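# Put the black pot in the middle upper cabinet

## Task

Set the black pot upright on the floor of the middle upper cabinet, placed deep enough inside that the cabinet doors would be able to close, without disturbing anything else; the pot counts as failed if it tips over or finishes at a tilt.

## Robot and tools

ROBOT. A wheeled base that can drive in any direction carries a column about 1.7 m tall. A carriage rides up and down it (joint lift_m) and holds two identical arms, left and right, each with six joints and a two-finger gripper. The arm bases sit roughly 0.57 m + lift_m above the floor, and parts of the carriage hang about 0.15 m lower. A hand can reach 0.78 m from its shoulder but only about 0.38 m below its arm base. The hand is about 0.16 m long and 0.1 m wide (0.14 m when open); its wrist camera sticks out 0.11 m sideways from the joint 6 axis. Fingertips narrow to about 0.005 m thick and 0.02 m across. Parked joints 1 to 6 are 0, 0.05, 0.05, 1.45, 0, 0; with both parked the robot is about 0.85 m wide and 0.65 m long. Cameras: carriage_camera faces forward tilted about 20 degrees down; left_wrist_camera and right_wrist_camera look out beyond the fingertips. All images are 672x504 pixels.

FRAMES. Distances are metres, angles radians. Base frame: origin on the floor below the base centre, x forward, y left, z up. The state gives left_hand and right_hand in this frame as the point between the finger pads, plus quat_wxyz, the rotation from base axes to hand axes (hand z runs along the fingers, hand y is the opening direction; a hand pointing straight up with joints 1, 5, 6 at 0 gives 1, 0, 0, 0). base_odometry is in the frame the base had at scene start, comes only from wheel rotation (slip counts as motion), heading in rad, left positive, range -3.142 to 3.142; it can drift a degree or two after turns or long sideways drives.

move. One action per call, plus an optional cameras list (names from carriage_camera, left_wrist_camera, right_wrist_camera, all; omitted or null means all, [] means none). With no action it simply reports. An action holds base, joints or both, optionally speeds or min_time_s; all its motions start at once.
- base: an object with exactly one key, each a relative offset from where the base last measured itself in the latest state report: translate_m (-2 to 2 m, forward positive), strafe_m (-2 to 2 m, left positive), rotate_rad (-6.3 to 6.3 rad, counter-clockwise positive).
- joints: an object of named absolute targets, any subset, one key per joint (not a list). lift_m 0 to 1 m. For each arm (prefix left_ or right_): joint1_rad -2.617 to 3.054, rotation about vertical, 0 straight ahead, positive to the left; joint2_rad 0 to 3.141, shoulder, 0 upper arm pointing back horizontally, 1.57 vertical, 3.14 forward horizontally; joint3_rad 0 to 3.141, elbow, 0 folded, 3.14 straight; joint4_rad -1.57 to 1.57, wrist pitch, 0 aligned with forearm, positive lifts the fingertips; joint5_rad -1.57 to 1.57, wrist yaw, positive swings fingertips to the right (opposite sense to joint 1); joint6_rad -2.094 to 2.094, roll about the finger axis, positive clockwise viewed from the forearm; gripper_m 0 to 0.093 m, the pad gap. Done tolerances: lift 0.004, joint1 0.02, joint2 0.105, joint3 0.06, joint4 0.04, joint5 0.025, joint6 0.02, gripper 0.004.
- speeds: per-action caps: translate_m and strafe_m 0.02 to 0.5 m/s, rotate_rad 0.05 to 1.57 rad/s, lift_m 0.08 to 0.25 m/s; the maximum is the default.
- min_time_s: 0.1 to 8 s, the shortest duration for each arm and gripper motion; slower motions are unaffected.
An action lasts at most 15 s; a drive is cut off after 14 s. Joints or base not named may still be pushing toward earlier targets. Unknown keys make the call invalid; out-of-range values get it refused. If a call is refused or a stop interrupts it, the rest of that reply's move, wait and finished_scene calls are skipped.

wait: seconds 0 to 10, cameras as in move; nothing new is commanded. zoom_image: camera name and region [x0, y0, x1, y1] in that camera's pixels, origin top-left, at most 504 by 504, from its latest image. finished_scene: scene number; ends the scene for good, and the goal must then hold without the robot.

RESULTS. State plus images, listed in the order of the pictures line (images can lag the state slightly). The move line reads done or the worst status. base_status and joint_status per motion: done (for the base, wheels turned the full amount, slipping or not); off_target (resting short, may still push); contact_stop or time_out (target dropped, holds in place); not_followed (a safety check withheld arm targets, often because arms would nearly touch; recover by sending one arm its current readings with joint 1 swung away, then the other in a later action); limit_stop_at_motor_heat. on_its_own lists uncommanded behaviour; held at gives a target, not a reading. motor_effort is percent of maximum, positive toward larger values, peak in brackets, noisy and biased; drive_wheels sign is meaningless. If lift effort keeps dropping as the lift lowers, a hand or load is resting on something. Joint torques follow joint order, include arm weight, and joints 1 to 3 wrap at ±28 N m. MOTOR HOT appears at 75 °C; at 100 °C an OVER-TEMPERATURE FAULT drops that arm for 30 to 60 s or more.

CAUTIONS. The scene keeps running while you think, holding the last command. Arms have no contact stop and spring to targets once freed; hard arm-on-arm contact can end the scene. Drives stop only on wheel effort and ignore arms; after a stop, back off about 0.2 m the way you came. Never reverse under a table edge into the column. Tipping is likeliest with a high carriage, outstretched or loaded arms, pushing or abrupt stops; only images reveal a lean. Reported hand positions are often higher than reality, especially far out; 1 kg makes a level hand sag 7 to 25 cm. Arms moved 0.1 m without min_time_s may stray about 2 cm from a straight path. Keep arms parked when idle to avoid heat. A gripper squeezing a rigid part reads up to 0.005 m narrower than it and may show off_target; to release, command well above the reading. Do not drop, throw, slam or shove things, and release the pot only when it is still.

Each tool is called after "Emit:" by a JSON object that holds its "api" and its "payload", one argument or row to a line.

## Session

Emit:
{"api": "move", "payload": {

}}

Scene clock: 0.00 s.
Joint torques (N m): no reading
base_odometry: x=+0.000 y=+0.000 heading=+0.000
base_status: not commanded
joint_positions: lift_m=+0.300 left_joint1_rad=+0.011 left_joint2_rad=+0.066 left_joint3_rad=+0.024 left_joint4_rad=+1.484 left_joint5_rad=+0.006 left_joint6_rad=-0.041 left_gripper_m=+0.09396 right_joint1_rad=+0.001 right_joint2_rad=+0.045 right_joint3_rad=+0.056 right_joint4_rad=+1.494 right_joint5_rad=+0.030 right_joint6_rad=+0.014 right_gripper_m=+0.09396
joint_status: not commanded
motor_effort: lift_m=+23 drive_wheels=-3
left_hand: x=+0.2581 y=+0.3029 z=+1.2986 quat_wxyz=(+0.998, +0.001, +0.064, -0.015) (m; base frame)
right_hand: x=+0.2395 y=-0.3086 z=+1.3076 quat_wxyz=(+0.999, +0.015, +0.033, +0.007) (m; base frame)
pictures: carriage_camera, left_wrist_camera, right_wrist_camera

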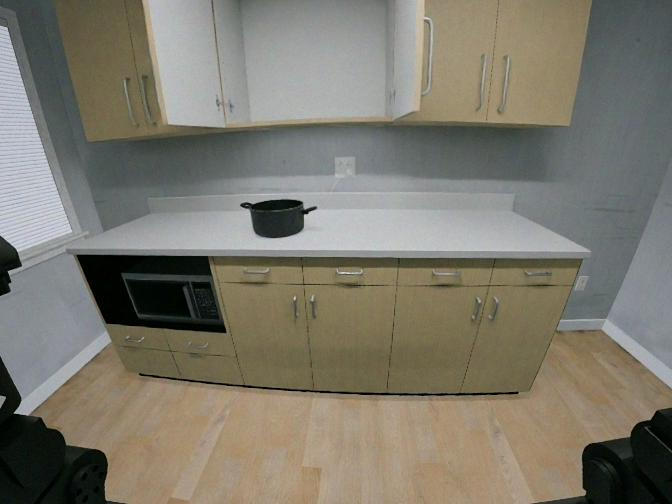

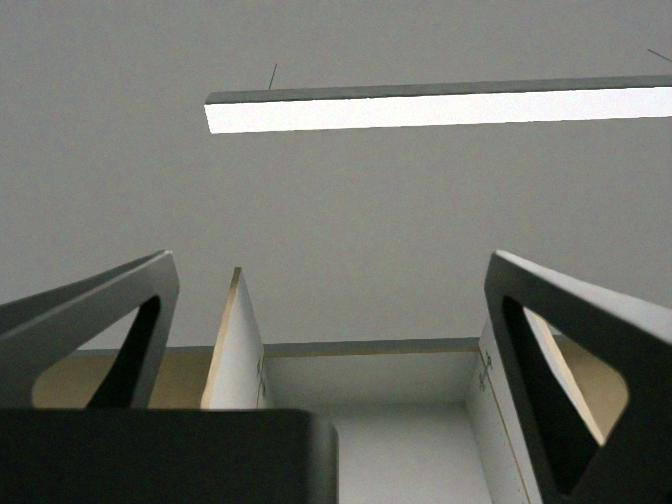

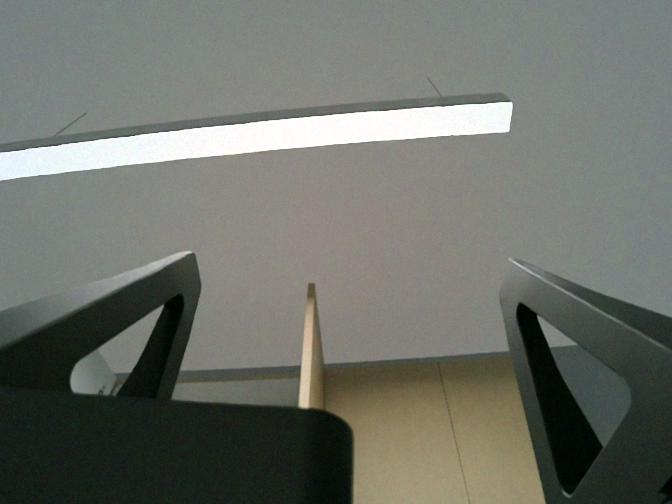

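Emit:
{"api": "zoom_image", "payload": {
  "camera": "carriage_camera",
  "region": [220, 170, 340, 260]
}}

Emit:
{"api": "zoom_image", "payload": {
  "camera": "carriage_camera",
  "region": [200, 0, 450, 150]
}}

Scaled by 4.200 from the camera's 672x504 image, which has a finer 960x720 frame.

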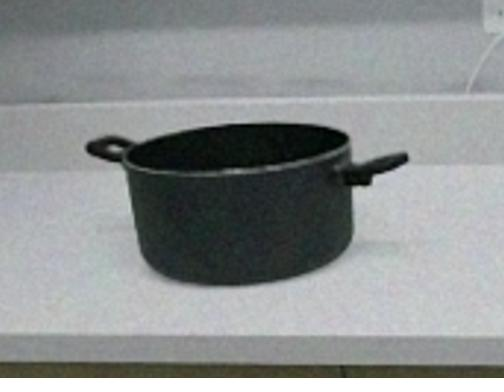

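Scaled by 2.016 from the camera's 672x504 image, which has a finer 960x720 frame.

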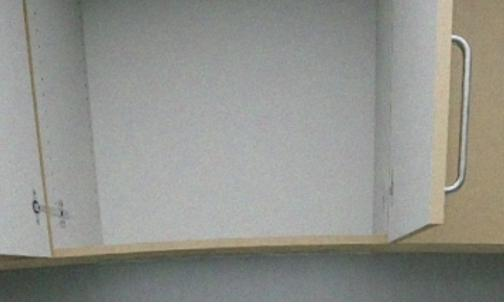

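Emit:
{"api": "move", "payload": {
  "joints": {"lift_m": 0.9},
  "cameras": ["carriage_camera"]
}}

Scene clock: 14.13 s.
Joint torques (N m): left_arm=[-0.08 4.4 5.5 -0.17 0.02 0.03] | right_arm=[-0.1 4.82 5.09 -0.39 -0.06 -0.03]
move: done
base_odometry: x=+0.000 y=+0.000 heading=+0.000
base_status: not commanded
joint_positions: lift_m=+0.900 left_joint1_rad=+0.011 left_joint2_rad=+0.066 left_joint3_rad=+0.024 left_joint4_rad=+1.484 left_joint5_rad=+0.006 left_joint6_rad=-0.041 left_gripper_m=+0.09396 right_joint1_rad=+0.001 right_joint2_rad=+0.045 right_joint3_rad=+0.056 right_joint4_rad=+1.494 right_joint5_rad=+0.030 right_joint6_rad=+0.014 right_gripper_m=+0.09396
joint_status: all done
motor_effort: lift_m=+23(28) drive_wheels=-2(3)
left_hand: x=+0.2581 y=+0.3029 z=+1.8985 quat_wxyz=(+0.998, +0.001, +0.064, -0.015) (m; base frame)
right_hand: x=+0.2395 y=-0.3086 z=+1.9075 quat_wxyz=(+0.999, +0.015, +0.033, +0.007) (m; base frame)
pictures: carriage_camera

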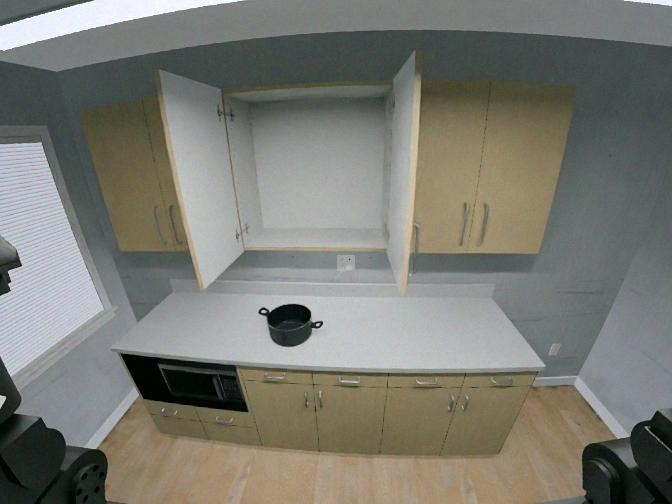

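Emit:
{"api": "zoom_image", "payload": {
  "camera": "carriage_camera",
  "region": [240, 290, 340, 365]
}}

Emit:
{"api": "zoom_image", "payload": {
  "camera": "carriage_camera",
  "region": [140, 40, 440, 300]
}}

Scaled by 5.040 from the camera's 672x504 image, which has a finer 960x720 frame.

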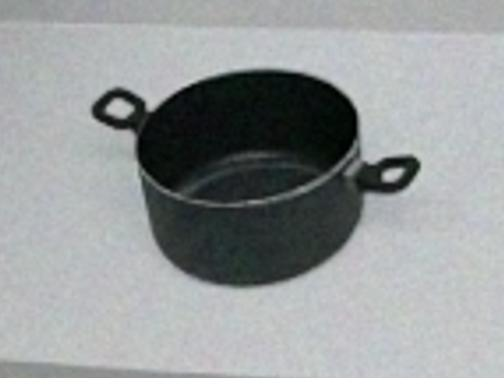

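Scaled by 1.680 from the camera's 672x504 image, which has a finer 960x720 frame.

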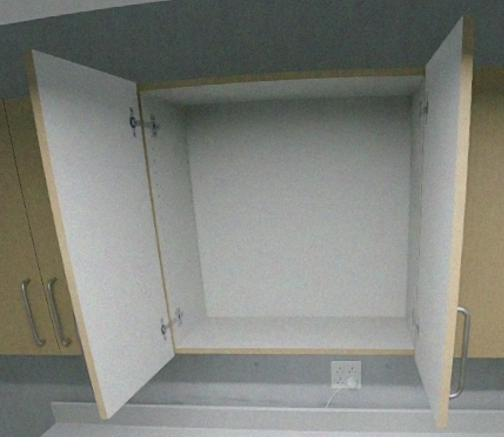

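Emit:
{"api": "zoom_image", "payload": {
  "camera": "carriage_camera",
  "region": [230, 340, 400, 470]
}}

Emit:
{"api": "zoom_image", "payload": {
  "camera": "carriage_camera",
  "region": [440, 270, 640, 420]
}}

Emit:
{"api": "move", "payload": {
  "joints": {"lift_m": 0.3},
  "cameras": ["carriage_camera"]
}}

Emit:
{"api": "zoom_image", "payload": {
  "camera": "carriage_camera",
  "region": [230, 230, 400, 400]
}}

Emit:
{"api": "zoom_image", "payload": {
  "camera": "carriage_camera",
  "region": [470, 180, 620, 340]
}}

Scaled by 2.965 from the camera's 672x504 image, which has a finer 960x720 frame.

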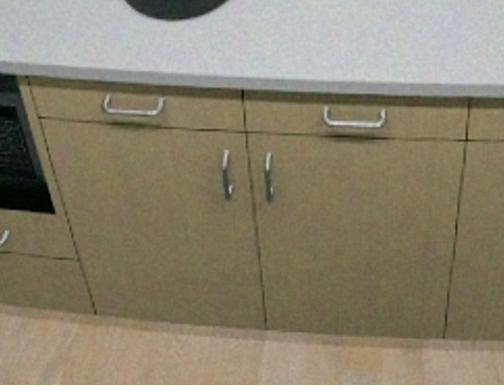

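Scaled by 2.520 from the camera's 672x504 image, which has a finer 960x720 frame.

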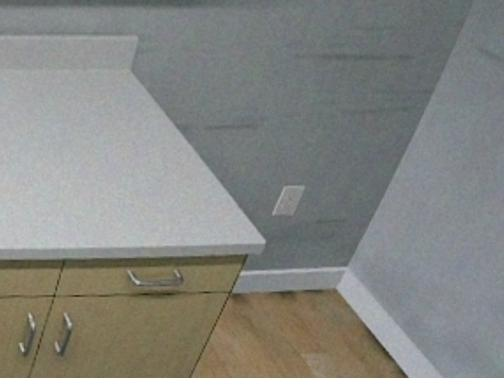

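Scene clock: 24.80 s.
Joint torques (N m): left_arm=[-0.09 4.38 5.49 -0.18 0.04 0.05] | right_arm=[-0.16 4.74 5.07 -0.37 -0.06 0]
move: done
base_odometry: x=+0.000 y=+0.000 heading=+0.000
base_status: not commanded
joint_positions: lift_m=+0.300 left_joint1_rad=+0.011 left_joint2_rad=+0.066 left_joint3_rad=+0.024 left_joint4_rad=+1.484 left_joint5_rad=+0.006 left_joint6_rad=-0.041 left_gripper_m=+0.09396 right_joint1_rad=+0.001 right_joint2_rad=+0.045 right_joint3_rad=+0.056 right_joint4_rad=+1.494 right_joint5_rad=+0.030 right_joint6_rad=+0.014 right_gripper_m=+0.09396
joint_status: all done
motor_effort: lift_m=+21(22) drive_wheels=-2(3)
left_hand: x=+0.2581 y=+0.3029 z=+1.2988 quat_wxyz=(+0.998, +0.001, +0.064, -0.015) (m; base frame)
right_hand: x=+0.2395 y=-0.3086 z=+1.3078 quat_wxyz=(+0.999, +0.015, +0.033, +0.007) (m; base frame)
pictures: carriage_camera

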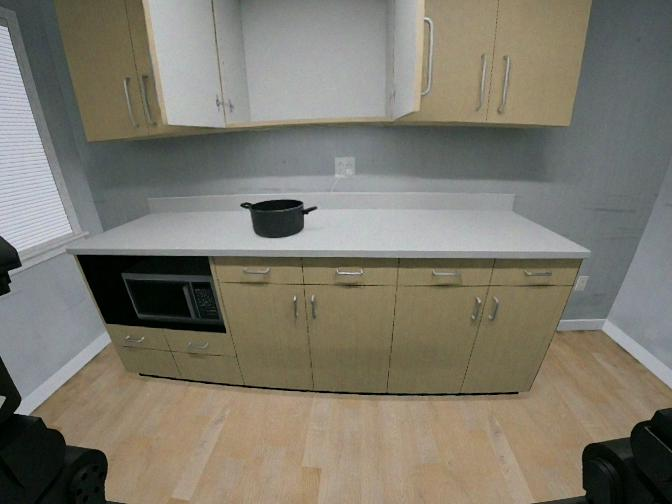

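Scaled by 2.965 from the camera's 672x504 image, which has a finer 960x720 frame.

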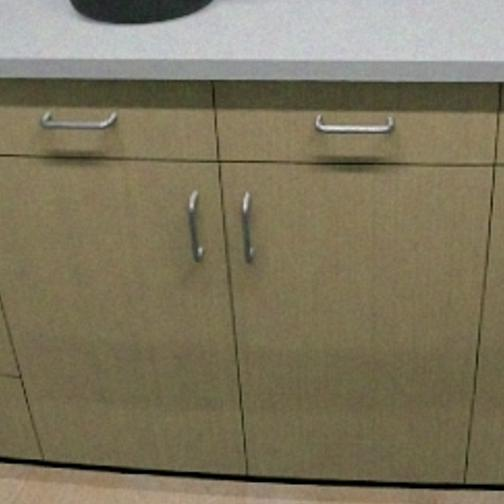

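Scaled by 3.150 from the camera's 672x504 image, which has a finer 960x720 frame.

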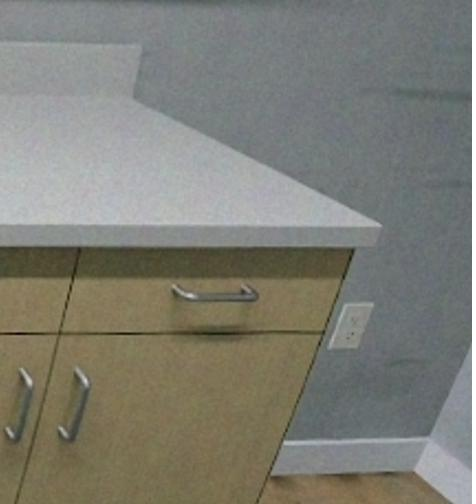

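Emit:
{"api": "zoom_image", "payload": {
  "camera": "carriage_camera",
  "region": [200, 60, 440, 180]
}}

Emit:
{"api": "zoom_image", "payload": {
  "camera": "carriage_camera",
  "region": [230, 190, 330, 250]
}}

Scaled by 2.100 from the camera's 672x504 image, which has a finer 960x720 frame.

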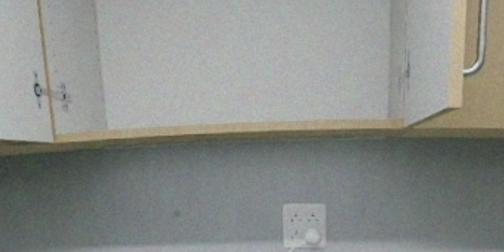

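Scaled by 5.040 from the camera's 672x504 image, which has a finer 960x720 frame.

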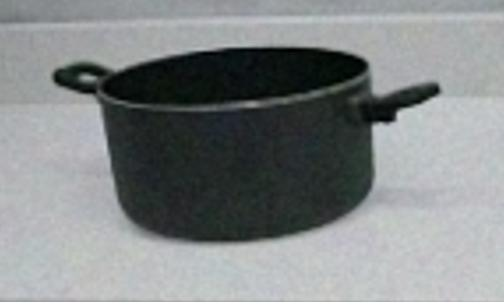

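Emit:
{"api": "move", "payload": {
  "base": {"strafe_m": 0.257},
  "joints": {"left_joint1_rad": -0.266, "left_joint2_rad": 2.457, "left_joint3_rad": 1.19, "left_joint4_rad": 1.267, "left_joint5_rad": -0.066, "left_joint6_rad": -1.571, "right_joint1_rad": 0.266, "right_joint2_rad": 2.457, "right_joint3_rad": 1.19, "right_joint4_rad": 1.267, "right_joint5_rad": 0.066, "right_joint6_rad": 1.571},
  "min_time_s": 4
}}

Scene clock: 43.33 s.
Joint torques (N m): left_arm=[-0.68 -13.55 6.39 2.44 -0.08 -0.01] | right_arm=[0.31 -12.63 6.34 2 0.17 0.05]
move: done
base_odometry: x=+0.000 y=+0.257 heading=+0.000
base_status: done
joint_positions: lift_m=+0.300 left_joint1_rad=-0.260 left_joint2_rad=+2.452 left_joint3_rad=+1.168 left_joint4_rad=+1.265 left_joint5_rad=-0.053 left_joint6_rad=-1.559 left_gripper_m=+0.09398 right_joint1_rad=+0.261 right_joint2_rad=+2.452 right_joint3_rad=+1.166 right_joint4_rad=+1.266 right_joint5_rad=+0.051 right_joint6_rad=+1.557 right_gripper_m=+0.09396
joint_status: all done
motor_effort: lift_m=+21(21) drive_wheels=-4(9)
left_hand: x=+0.8012 y=+0.1592 z=+0.9329 quat_wxyz=(+0.445, -0.447, +0.557, -0.541) (m; base frame)
right_hand: x=+0.8004 y=-0.1584 z=+0.9323 quat_wxyz=(+0.444, +0.446, +0.558, +0.541) (m; base frame)
pictures: carriage_camera, left_wrist_camera, right_wrist_camera

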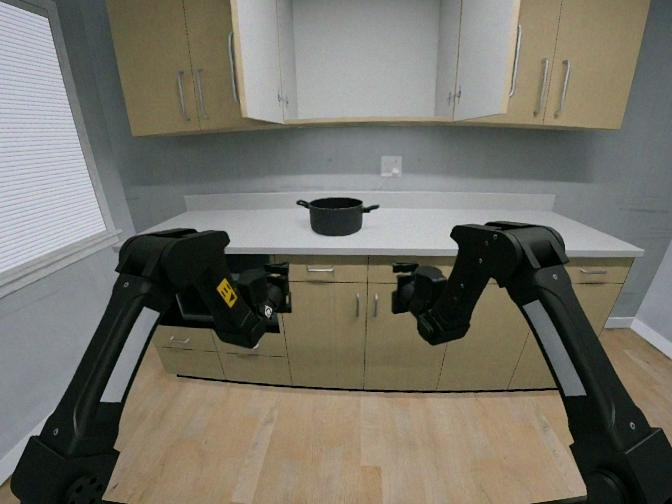

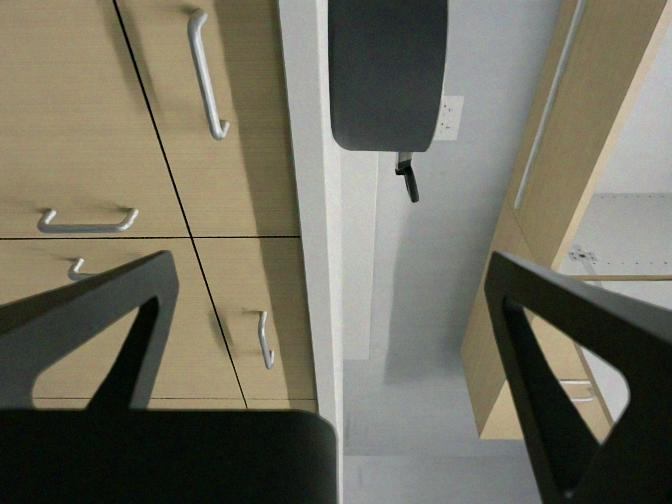

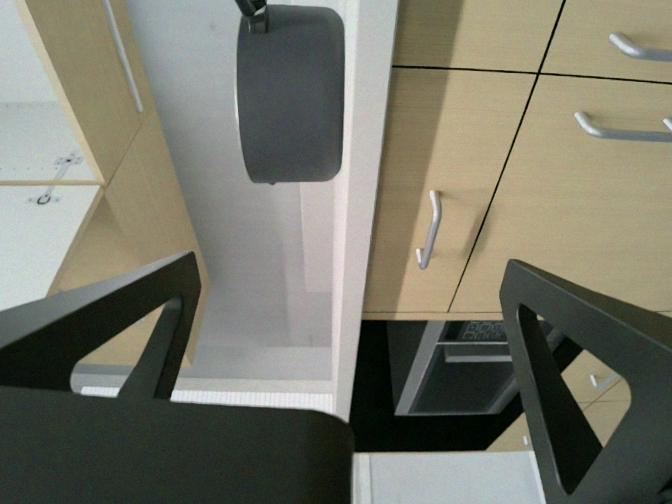

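Emit:
{"api": "zoom_image", "payload": {
  "camera": "carriage_camera",
  "region": [200, 220, 480, 360]
}}

Scaled by 1.800 from the camera's 672x504 image, which has a finer 960x720 frame.

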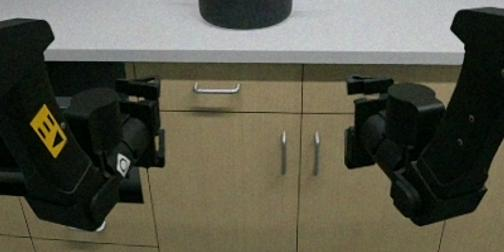

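Emit:
{"api": "zoom_image", "payload": {
  "camera": "left_wrist_camera",
  "region": [168, 0, 672, 504]
}}

Scaled by 1.000.

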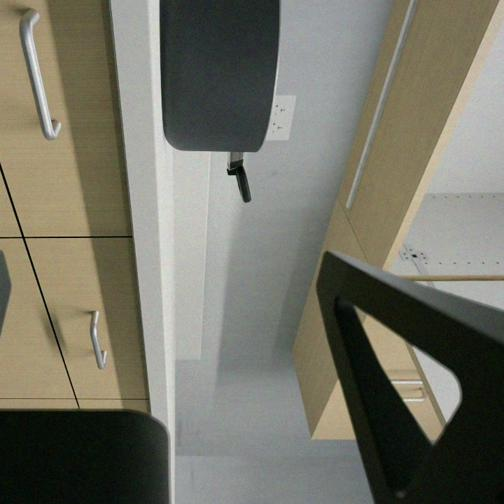

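Emit:
{"api": "move", "payload": {
  "base": {"translate_m": 0.36},
  "joints": {"lift_m": 0.38},
  "speeds": {"translate_m": 0.25}
}}

Emit:
{"api": "zoom_image", "payload": {
  "camera": "carriage_camera",
  "region": [220, 150, 460, 330]
}}

Scene clock: 60.63 s.
Joint torques (N m): left_arm=[-0.49 -15.1 5.79 2.53 -0.07 0.02] | right_arm=[0.21 -14.04 5.81 2.03 0.14 0.03]
move: done
base_odometry: x=+0.360 y=+0.258 heading=+0.001
base_status: done
joint_positions: lift_m=+0.380 left_joint1_rad=-0.262 left_joint2_rad=+2.467 left_joint3_rad=+1.174 left_joint4_rad=+1.256 left_joint5_rad=-0.056 left_joint6_rad=-1.561 left_gripper_m=+0.09398 right_joint1_rad=+0.263 right_joint2_rad=+2.466 right_joint3_rad=+1.172 right_joint4_rad=+1.262 right_joint5_rad=+0.053 right_joint6_rad=+1.560 right_gripper_m=+0.09396
joint_status: all done
motor_effort: lift_m=+23(28) drive_wheels=-6(10)
left_hand: x=+0.8014 y=+0.1585 z=+1.0043 quat_wxyz=(+0.441, -0.451, +0.561, -0.536) (m; base frame)
right_hand: x=+0.8009 y=-0.1576 z=+1.0056 quat_wxyz=(+0.441, +0.448, +0.561, +0.538) (m; base frame)
pictures: carriage_camera, left_wrist_camera, right_wrist_camera

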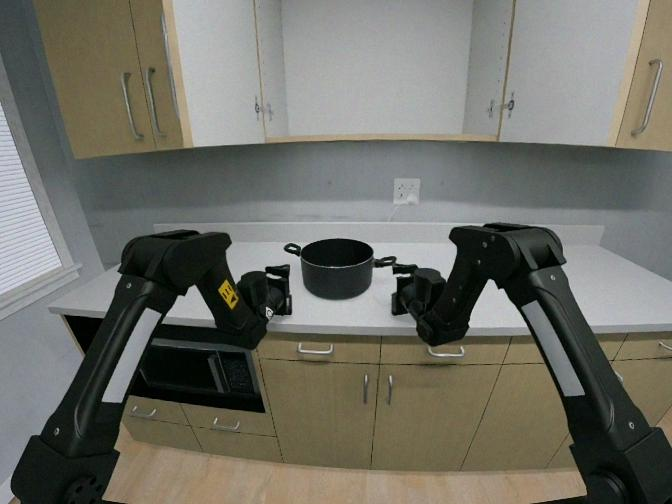

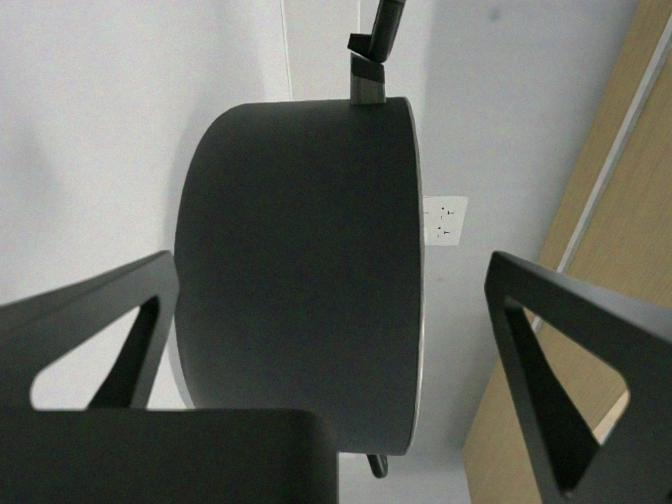

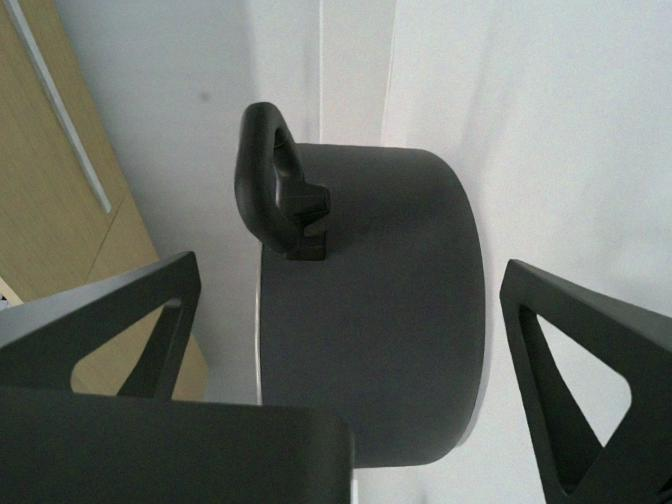

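Scaled by 2.100 from the camera's 672x504 image, which has a finer 960x720 frame.

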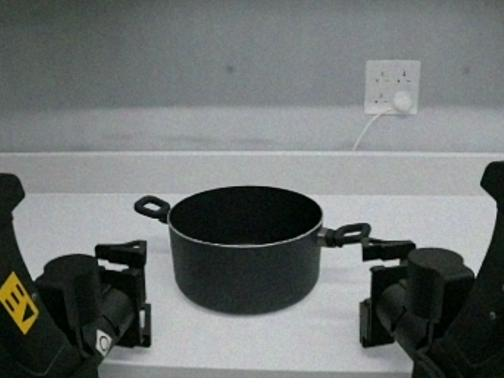

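Emit:
{"api": "move", "payload": {
  "joints": {"lift_m": 0.415, "left_joint1_rad": -0.161, "left_joint2_rad": 2.703, "left_joint3_rad": 1.80, "left_joint4_rad": 0.935, "left_joint5_rad": 0.113, "left_joint6_rad": -1.571, "right_joint1_rad": 0.407, "right_joint2_rad": 2.529, "right_joint3_rad": 1.39, "right_joint4_rad": 1.165, "right_joint5_rad": 0.507, "right_joint6_rad": 1.571},
  "min_time_s": 2.5
}}

Emit:
{"api": "zoom_image", "payload": {
  "camera": "carriage_camera",
  "region": [220, 190, 460, 340]
}}

Scene clock: 72.60 s.
Joint torques (N m): left_arm=[0.51 -16.43 8.4 2.41 0.15 0.01] | right_arm=[0.27 -13.41 6.87 1.84 0.13 0.03]
move: done
base_odometry: x=+0.360 y=+0.258 heading=+0.001
base_status: not commanded
joint_positions: lift_m=+0.415 left_joint1_rad=-0.167 left_joint2_rad=+2.696 left_joint3_rad=+1.772 left_joint4_rad=+0.937 left_joint5_rad=+0.100 left_joint6_rad=-1.562 left_gripper_m=+0.09398 right_joint1_rad=+0.402 right_joint2_rad=+2.522 right_joint3_rad=+1.364 right_joint4_rad=+1.168 right_joint5_rad=+0.491 right_joint6_rad=+1.560 right_gripper_m=+0.09396
joint_status: all done
motor_effort: lift_m=+23(28) drive_wheels=+1(6)
left_hand: x=+0.9089 y=+0.1702 z=+1.0601 quat_wxyz=(+0.435, -0.423, +0.561, -0.563) (m; base frame)
right_hand: x=+0.8192 y=-0.1381 z=+1.0578 quat_wxyz=(+0.526, +0.518, +0.477, +0.478) (m; base frame)
pictures: carriage_camera, left_wrist_camera, right_wrist_camera

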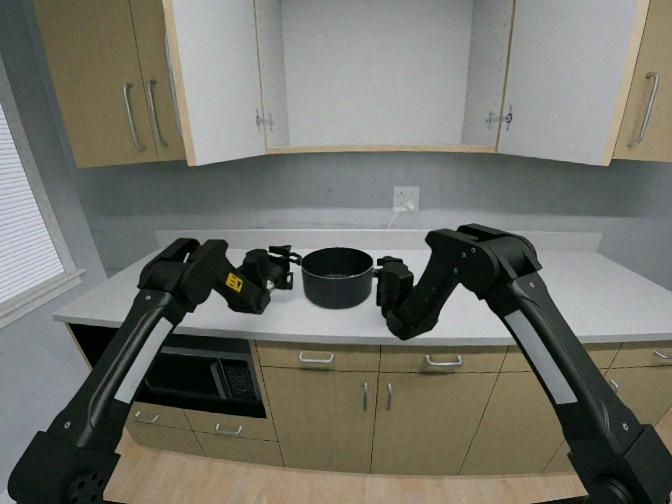

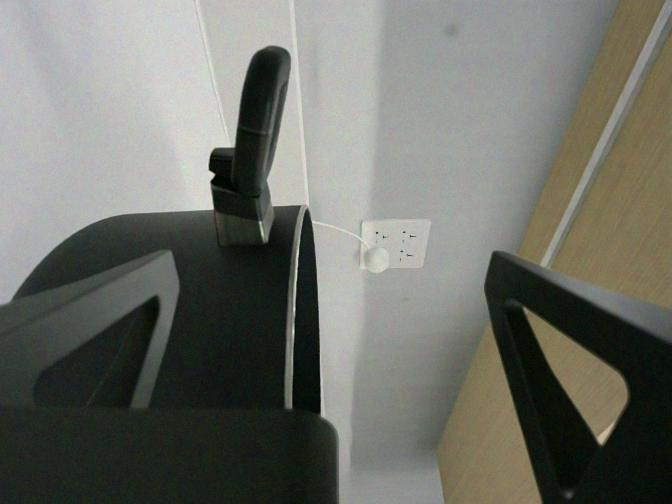

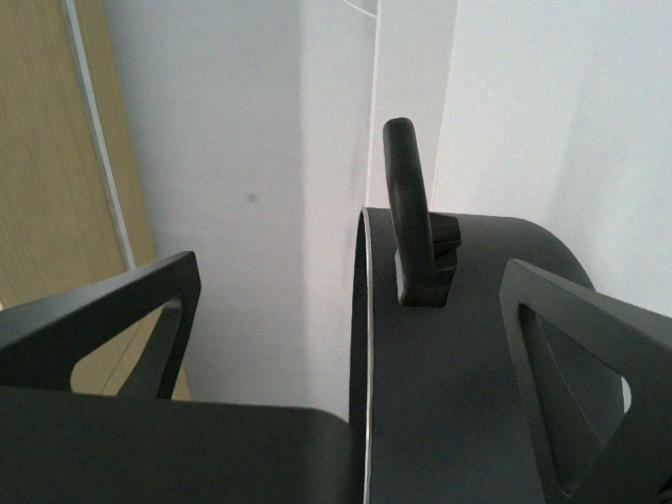

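Scaled by 2.100 from the camera's 672x504 image, which has a finer 960x720 frame.

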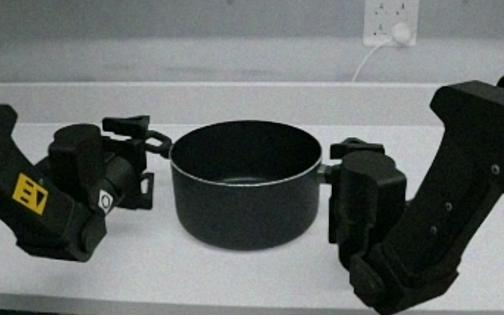

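Emit:
{"api": "move", "payload": {
  "base": {"translate_m": 0.06},
  "joints": {"lift_m": 0.387},
  "speeds": {"translate_m": 0.1}
}}

Emit:
{"api": "move", "payload": {
  "base": {"strafe_m": -0.01}
}}

Scene clock: 76.80 s.
Joint torques (N m): left_arm=[0.38 -18.52 7.38 2.6 0.14 0] | right_arm=[0.1 -15.23 6.12 1.99 0.14 0.01]
move: done
base_odometry: x=+0.420 y=+0.258 heading=+0.001
base_status: done
joint_positions: lift_m=+0.387 left_joint1_rad=-0.165 left_joint2_rad=+2.716 left_joint3_rad=+1.782 left_joint4_rad=+0.919 left_joint5_rad=+0.102 left_joint6_rad=-1.562 left_gripper_m=+0.09398 right_joint1_rad=+0.405 right_joint2_rad=+2.539 right_joint3_rad=+1.372 right_joint4_rad=+1.155 right_joint5_rad=+0.495 right_joint6_rad=+1.561 right_gripper_m=+0.09396
joint_status: all done
motor_effort: lift_m=+22(22) drive_wheels=+0(10)
left_hand: x=+0.9097 y=+0.1712 z=+1.0190 quat_wxyz=(+0.428, -0.430, +0.568, -0.557) (m; base frame)
right_hand: x=+0.8194 y=-0.1366 z=+1.0198 quat_wxyz=(+0.523, +0.521, +0.484, +0.470) (m; base frame)
pictures: carriage_camera, left_wrist_camera, right_wrist_camera

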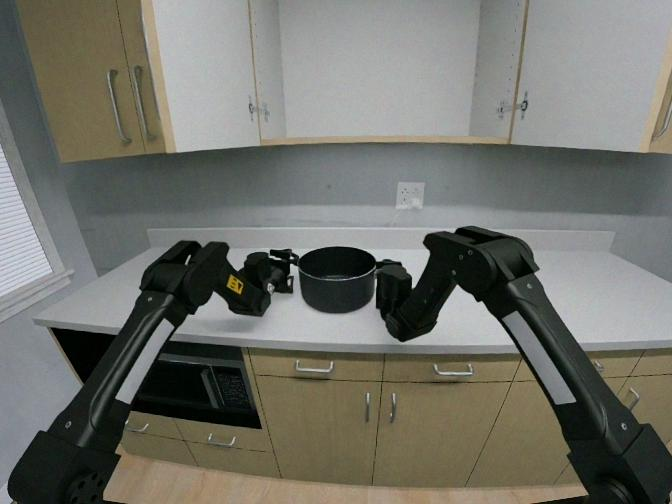

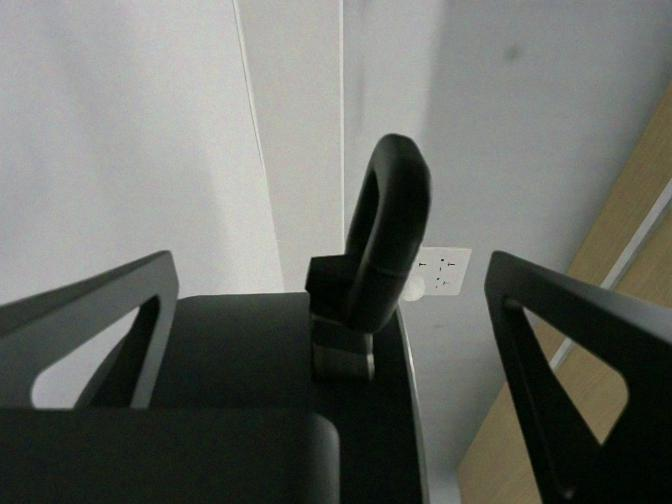

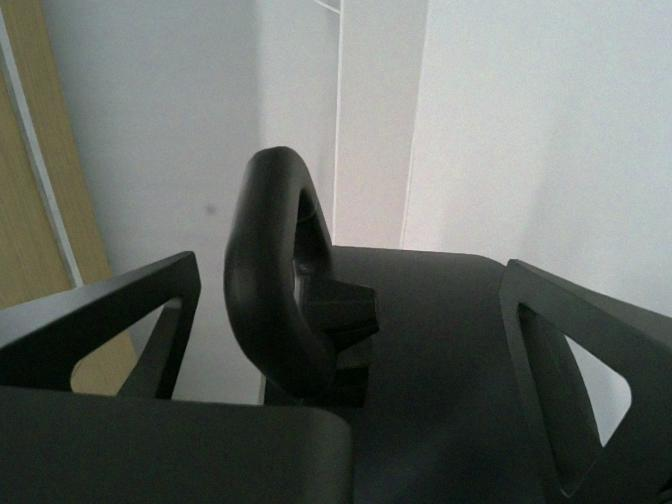

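Scene clock: 77.50 s.
Joint torques (N m): left_arm=[0.2 -18.56 7.39 2.61 0.12 0.02] | right_arm=[0.05 -15.25 6.17 1.97 0.15 0.02]
move: done
base_odometry: x=+0.420 y=+0.248 heading=+0.002
base_status: done
joint_positions: lift_m=+0.387 left_joint1_rad=-0.164 left_joint2_rad=+2.716 left_joint3_rad=+1.782 left_joint4_rad=+0.919 left_joint5_rad=+0.104 left_joint6_rad=-1.562 left_gripper_m=+0.09398 right_joint1_rad=+0.405 right_joint2_rad=+2.539 right_joint3_rad=+1.372 right_joint4_rad=+1.155 right_joint5_rad=+0.496 right_joint6_rad=+1.561 right_gripper_m=+0.09396
joint_status: not commanded
motor_effort: lift_m=+22(22) drive_wheels=-6(6)
left_hand: x=+0.9097 y=+0.1715 z=+1.0190 quat_wxyz=(+0.428, -0.430, +0.568, -0.557) (m; base frame)
right_hand: x=+0.8194 y=-0.1368 z=+1.0198 quat_wxyz=(+0.523, +0.521, +0.483, +0.470) (m; base frame)
pictures: carriage_camera, left_wrist_camera, right_wrist_camera

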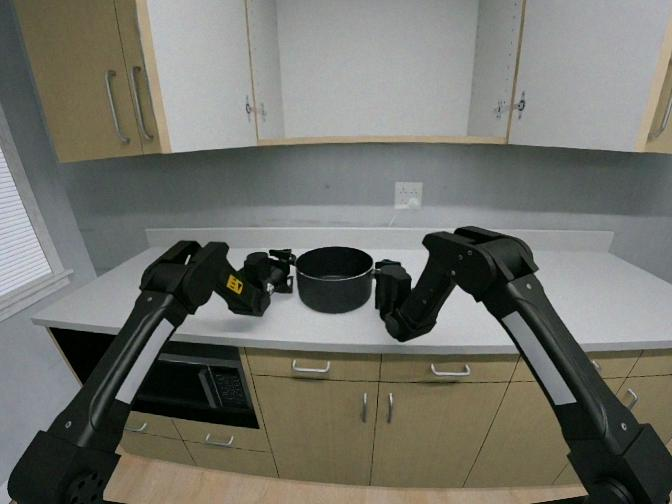

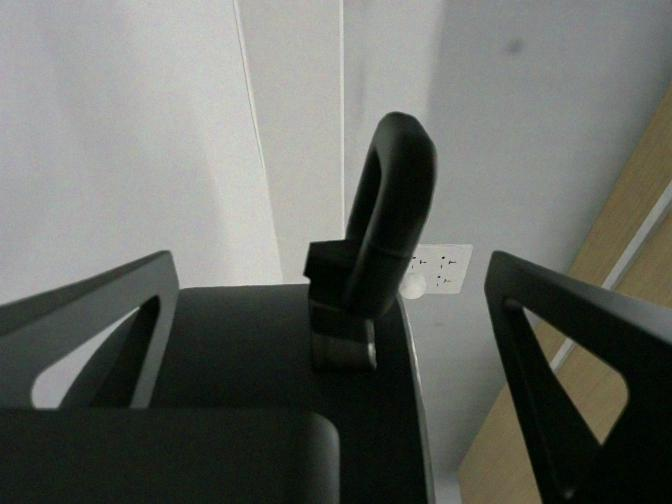

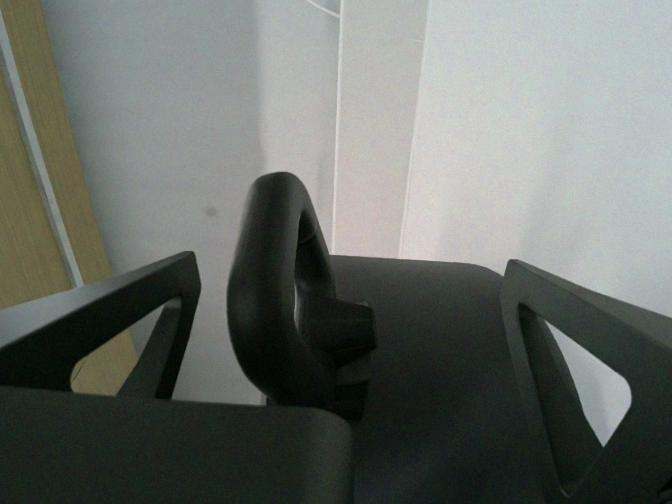

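Emit:
{"api": "move", "payload": {
  "joints": {"lift_m": 0.406},
  "cameras": []
}}

Emit:
{"api": "move", "payload": {
  "base": {"translate_m": 0.065},
  "speeds": {"translate_m": 0.08}
}}

Emit:
{"api": "zoom_image", "payload": {
  "camera": "carriage_camera",
  "region": [220, 190, 460, 340]
}}

Scene clock: 79.03 s.
Joint torques (N m): left_arm=[0.21 -18.8 7.01 2.55 0.12 0.01] | right_arm=[0.03 -15.39 5.93 1.93 0.13 0.03]
move: done
base_odometry: x=+0.420 y=+0.248 heading=+0.002
base_status: not commanded
joint_positions: lift_m=+0.406 left_joint1_rad=-0.164 left_joint2_rad=+2.718 left_joint3_rad=+1.786 left_joint4_rad=+0.922 left_joint5_rad=+0.104 left_joint6_rad=-1.562 left_gripper_m=+0.09398 right_joint1_rad=+0.405 right_joint2_rad=+2.541 right_joint3_rad=+1.376 right_joint4_rad=+1.159 right_joint5_rad=+0.496 right_joint6_rad=+1.561 right_gripper_m=+0.09396
joint_status: all done
motor_effort: lift_m=+23(29) drive_wheels=+2(6)
left_hand: x=+0.9103 y=+0.1717 z=+1.0388 quat_wxyz=(+0.429, -0.429, +0.567, -0.558) (m; base frame)
right_hand: x=+0.8200 y=-0.1365 z=+1.0403 quat_wxyz=(+0.524, +0.520, +0.481, +0.472) (m; base frame)
pictures: none
No camera images: "cameras" was empty.

Scene clock: 80.53 s.
Joint torques (N m): left_arm=[0.2 -18.78 6.98 2.57 0.13 0] | right_arm=[-0.01 -15.42 5.83 1.85 0.06 0.01]
move: done
base_odometry: x=+0.485 y=+0.248 heading=+0.001
base_status: done
joint_positions: lift_m=+0.406 left_joint1_rad=-0.164 left_joint2_rad=+2.718 left_joint3_rad=+1.786 left_joint4_rad=+0.922 left_joint5_rad=+0.104 left_joint6_rad=-1.562 left_gripper_m=+0.09398 right_joint1_rad=+0.406 right_joint2_rad=+2.541 right_joint3_rad=+1.376 right_joint4_rad=+1.165 right_joint5_rad=+0.500 right_joint6_rad=+1.561 right_gripper_m=+0.09396
joint_status: not commanded
motor_effort: lift_m=+23(23) drive_wheels=+1(10)
left_hand: x=+0.9103 y=+0.1717 z=+1.0388 quat_wxyz=(+0.429, -0.429, +0.567, -0.558) (m; base frame)
right_hand: x=+0.8198 y=-0.1368 z=+1.0416 quat_wxyz=(+0.526, +0.521, +0.478, +0.473) (m; base frame)
pictures: carriage_camera, left_wrist_camera, right_wrist_camera

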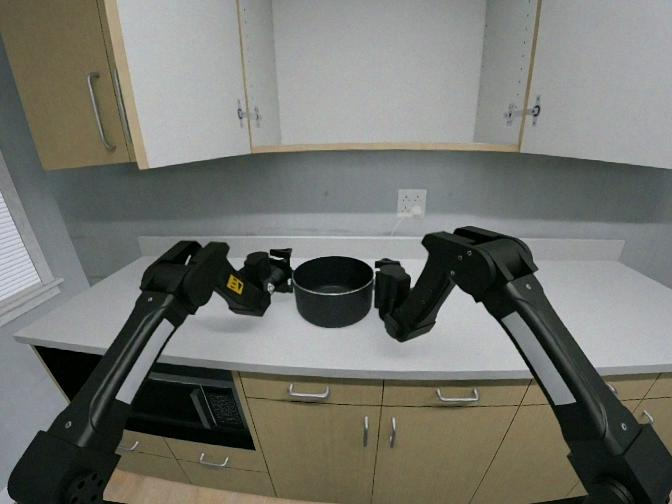

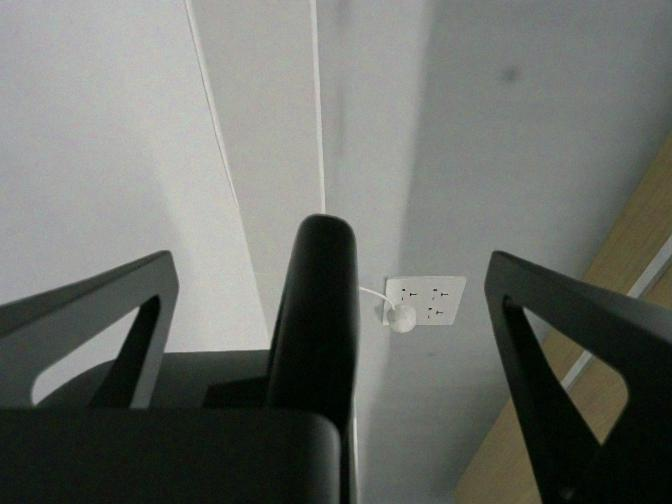

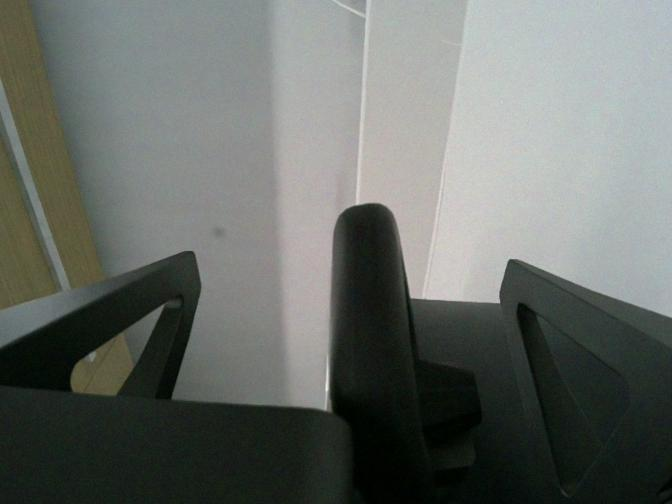

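Scaled by 2.100 from the camera's 672x504 image, which has a finer 960x720 frame.

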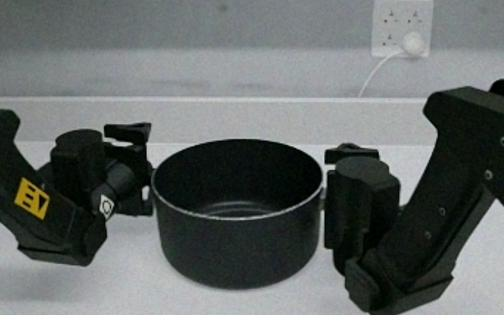

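Emit:
{"api": "move", "payload": {
  "joints": {"lift_m": 0.401, "left_gripper_m": 0.03, "right_gripper_m": 0.03},
  "min_time_s": 1.5
}}

Scene clock: 84.20 s.
Joint torques (N m): left_arm=[0.2 -18.88 7.01 2.82 0.11 0.01] | right_arm=[0.01 -15.35 5.79 2.24 0.07 0.01]
move: done
base_odometry: x=+0.485 y=+0.248 heading=+0.001
base_status: not commanded
joint_positions: lift_m=+0.401 left_joint1_rad=-0.164 left_joint2_rad=+2.719 left_joint3_rad=+1.786 left_joint4_rad=+0.900 left_joint5_rad=+0.104 left_joint6_rad=-1.562 left_gripper_m=+0.03015 right_joint1_rad=+0.406 right_joint2_rad=+2.541 right_joint3_rad=+1.376 right_joint4_rad=+1.130 right_joint5_rad=+0.500 right_joint6_rad=+1.561 right_gripper_m=+0.03014
joint_status: all done
motor_effort: lift_m=+20(21) drive_wheels=+0(6)
left_hand: x=+0.9102 y=+0.1716 z=+1.0282 quat_wxyz=(+0.423, -0.434, +0.573, -0.552) (m; base frame)
right_hand: x=+0.8198 y=-0.1368 z=+1.0293 quat_wxyz=(+0.522, +0.524, +0.490, +0.462) (m; base frame)
pictures: carriage_camera, left_wrist_camera, right_wrist_camera

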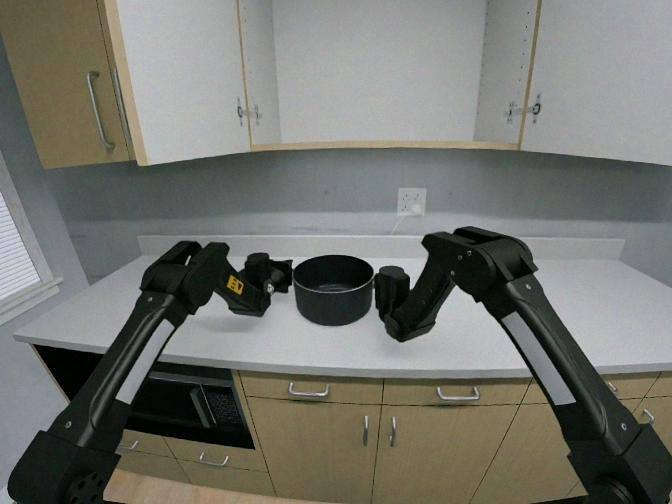

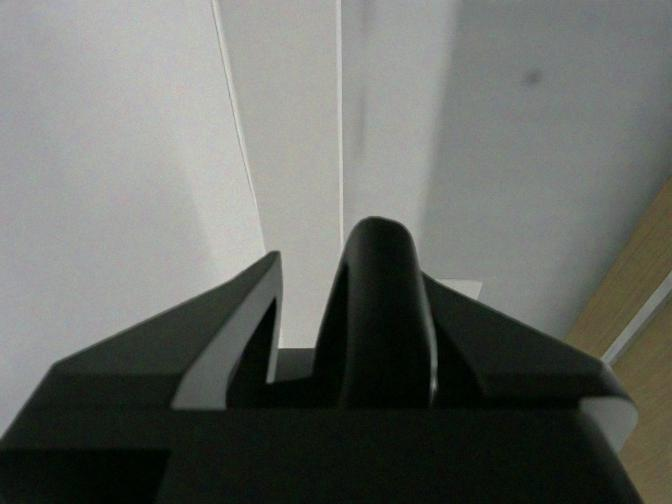

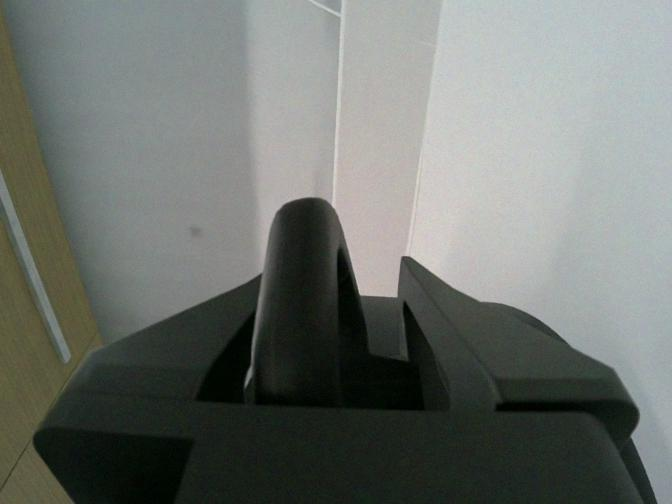

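Emit:
{"api": "move", "payload": {
  "joints": {"lift_m": 0.411},
  "cameras": []
}}

Emit:
{"api": "move", "payload": {
  "joints": {"left_gripper_m": 0.008, "right_gripper_m": 0.008},
  "min_time_s": 1.5
}}

Scene clock: 85.30 s.
Joint torques (N m): left_arm=[0.17 -19.29 6.93 3.16 0.13 0.02] | right_arm=[-0.08 -15.95 5.83 2.54 0.11 0.02]
move: done
base_odometry: x=+0.485 y=+0.248 heading=+0.001
base_status: not commanded
joint_positions: lift_m=+0.411 left_joint1_rad=-0.164 left_joint2_rad=+2.723 left_joint3_rad=+1.786 left_joint4_rad=+0.869 left_joint5_rad=+0.104 left_joint6_rad=-1.562 left_gripper_m=+0.03015 right_joint1_rad=+0.406 right_joint2_rad=+2.546 right_joint3_rad=+1.376 right_joint4_rad=+1.103 right_joint5_rad=+0.500 right_joint6_rad=+1.561 right_gripper_m=+0.03013
joint_status: all done
motor_effort: lift_m=+24(28) drive_wheels=+1(6)
left_hand: x=+0.9095 y=+0.1718 z=+1.0274 quat_wxyz=(+0.415, -0.442, +0.581, -0.543) (m; base frame)
right_hand: x=+0.8191 y=-0.1371 z=+1.0291 quat_wxyz=(+0.517, +0.528, +0.501, +0.450) (m; base frame)
pictures: none
No camera images: "cameras" was empty.

Scene clock: 87.10 s.
Joint torques (N m): left_arm=[0.18 -19.26 6.93 3.13 0.13 -0.52] | right_arm=[-0.02 -15.98 5.78 2.62 0.1 0.54]
move: off_target
base_odometry: x=+0.485 y=+0.248 heading=+0.001
base_status: not commanded
joint_positions: lift_m=+0.411 left_joint1_rad=-0.164 left_joint2_rad=+2.723 left_joint3_rad=+1.786 left_joint4_rad=+0.872 left_joint5_rad=+0.104 left_joint6_rad=-1.514 left_gripper_m=+0.02455 right_joint1_rad=+0.406 right_joint2_rad=+2.546 right_joint3_rad=+1.376 right_joint4_rad=+1.097 right_joint5_rad=+0.500 right_joint6_rad=+1.515 right_gripper_m=+0.02224
joint_status: left_gripper_m off_target (ended at +0.02458, target +0.00800); right_gripper_m off_target (ended at +0.02227, target +0.00800)
motor_effort: lift_m=+24(24) drive_wheels=+1(2)
left_hand: x=+0.9096 y=+0.1717 z=+1.0280 quat_wxyz=(+0.428, -0.428, +0.591, -0.534) (m; base frame)
right_hand: x=+0.8191 y=-0.1371 z=+1.0279 quat_wxyz=(+0.527, +0.517, +0.515, +0.436) (m; base frame)
pictures: carriage_camera, left_wrist_camera, right_wrist_camera

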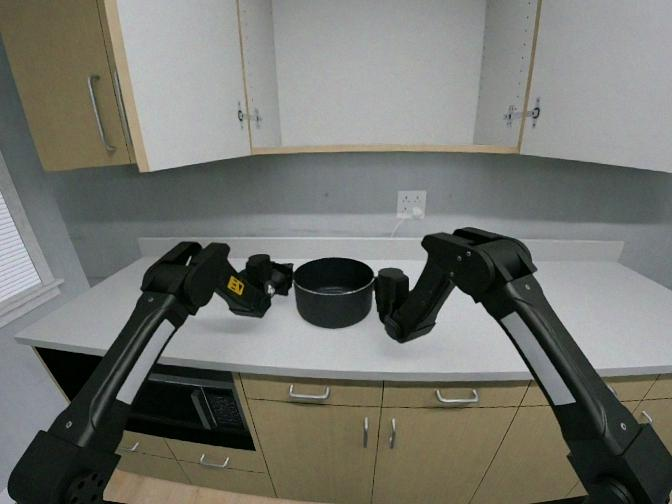

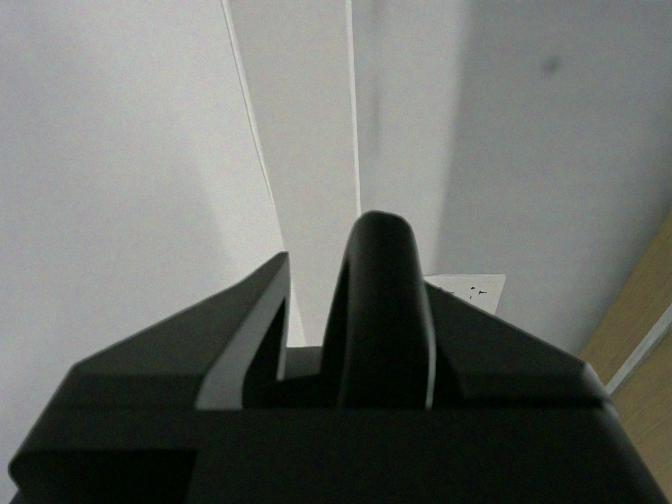

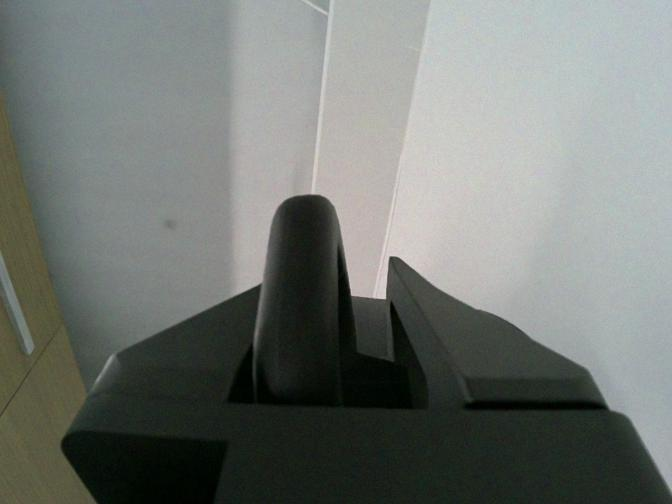

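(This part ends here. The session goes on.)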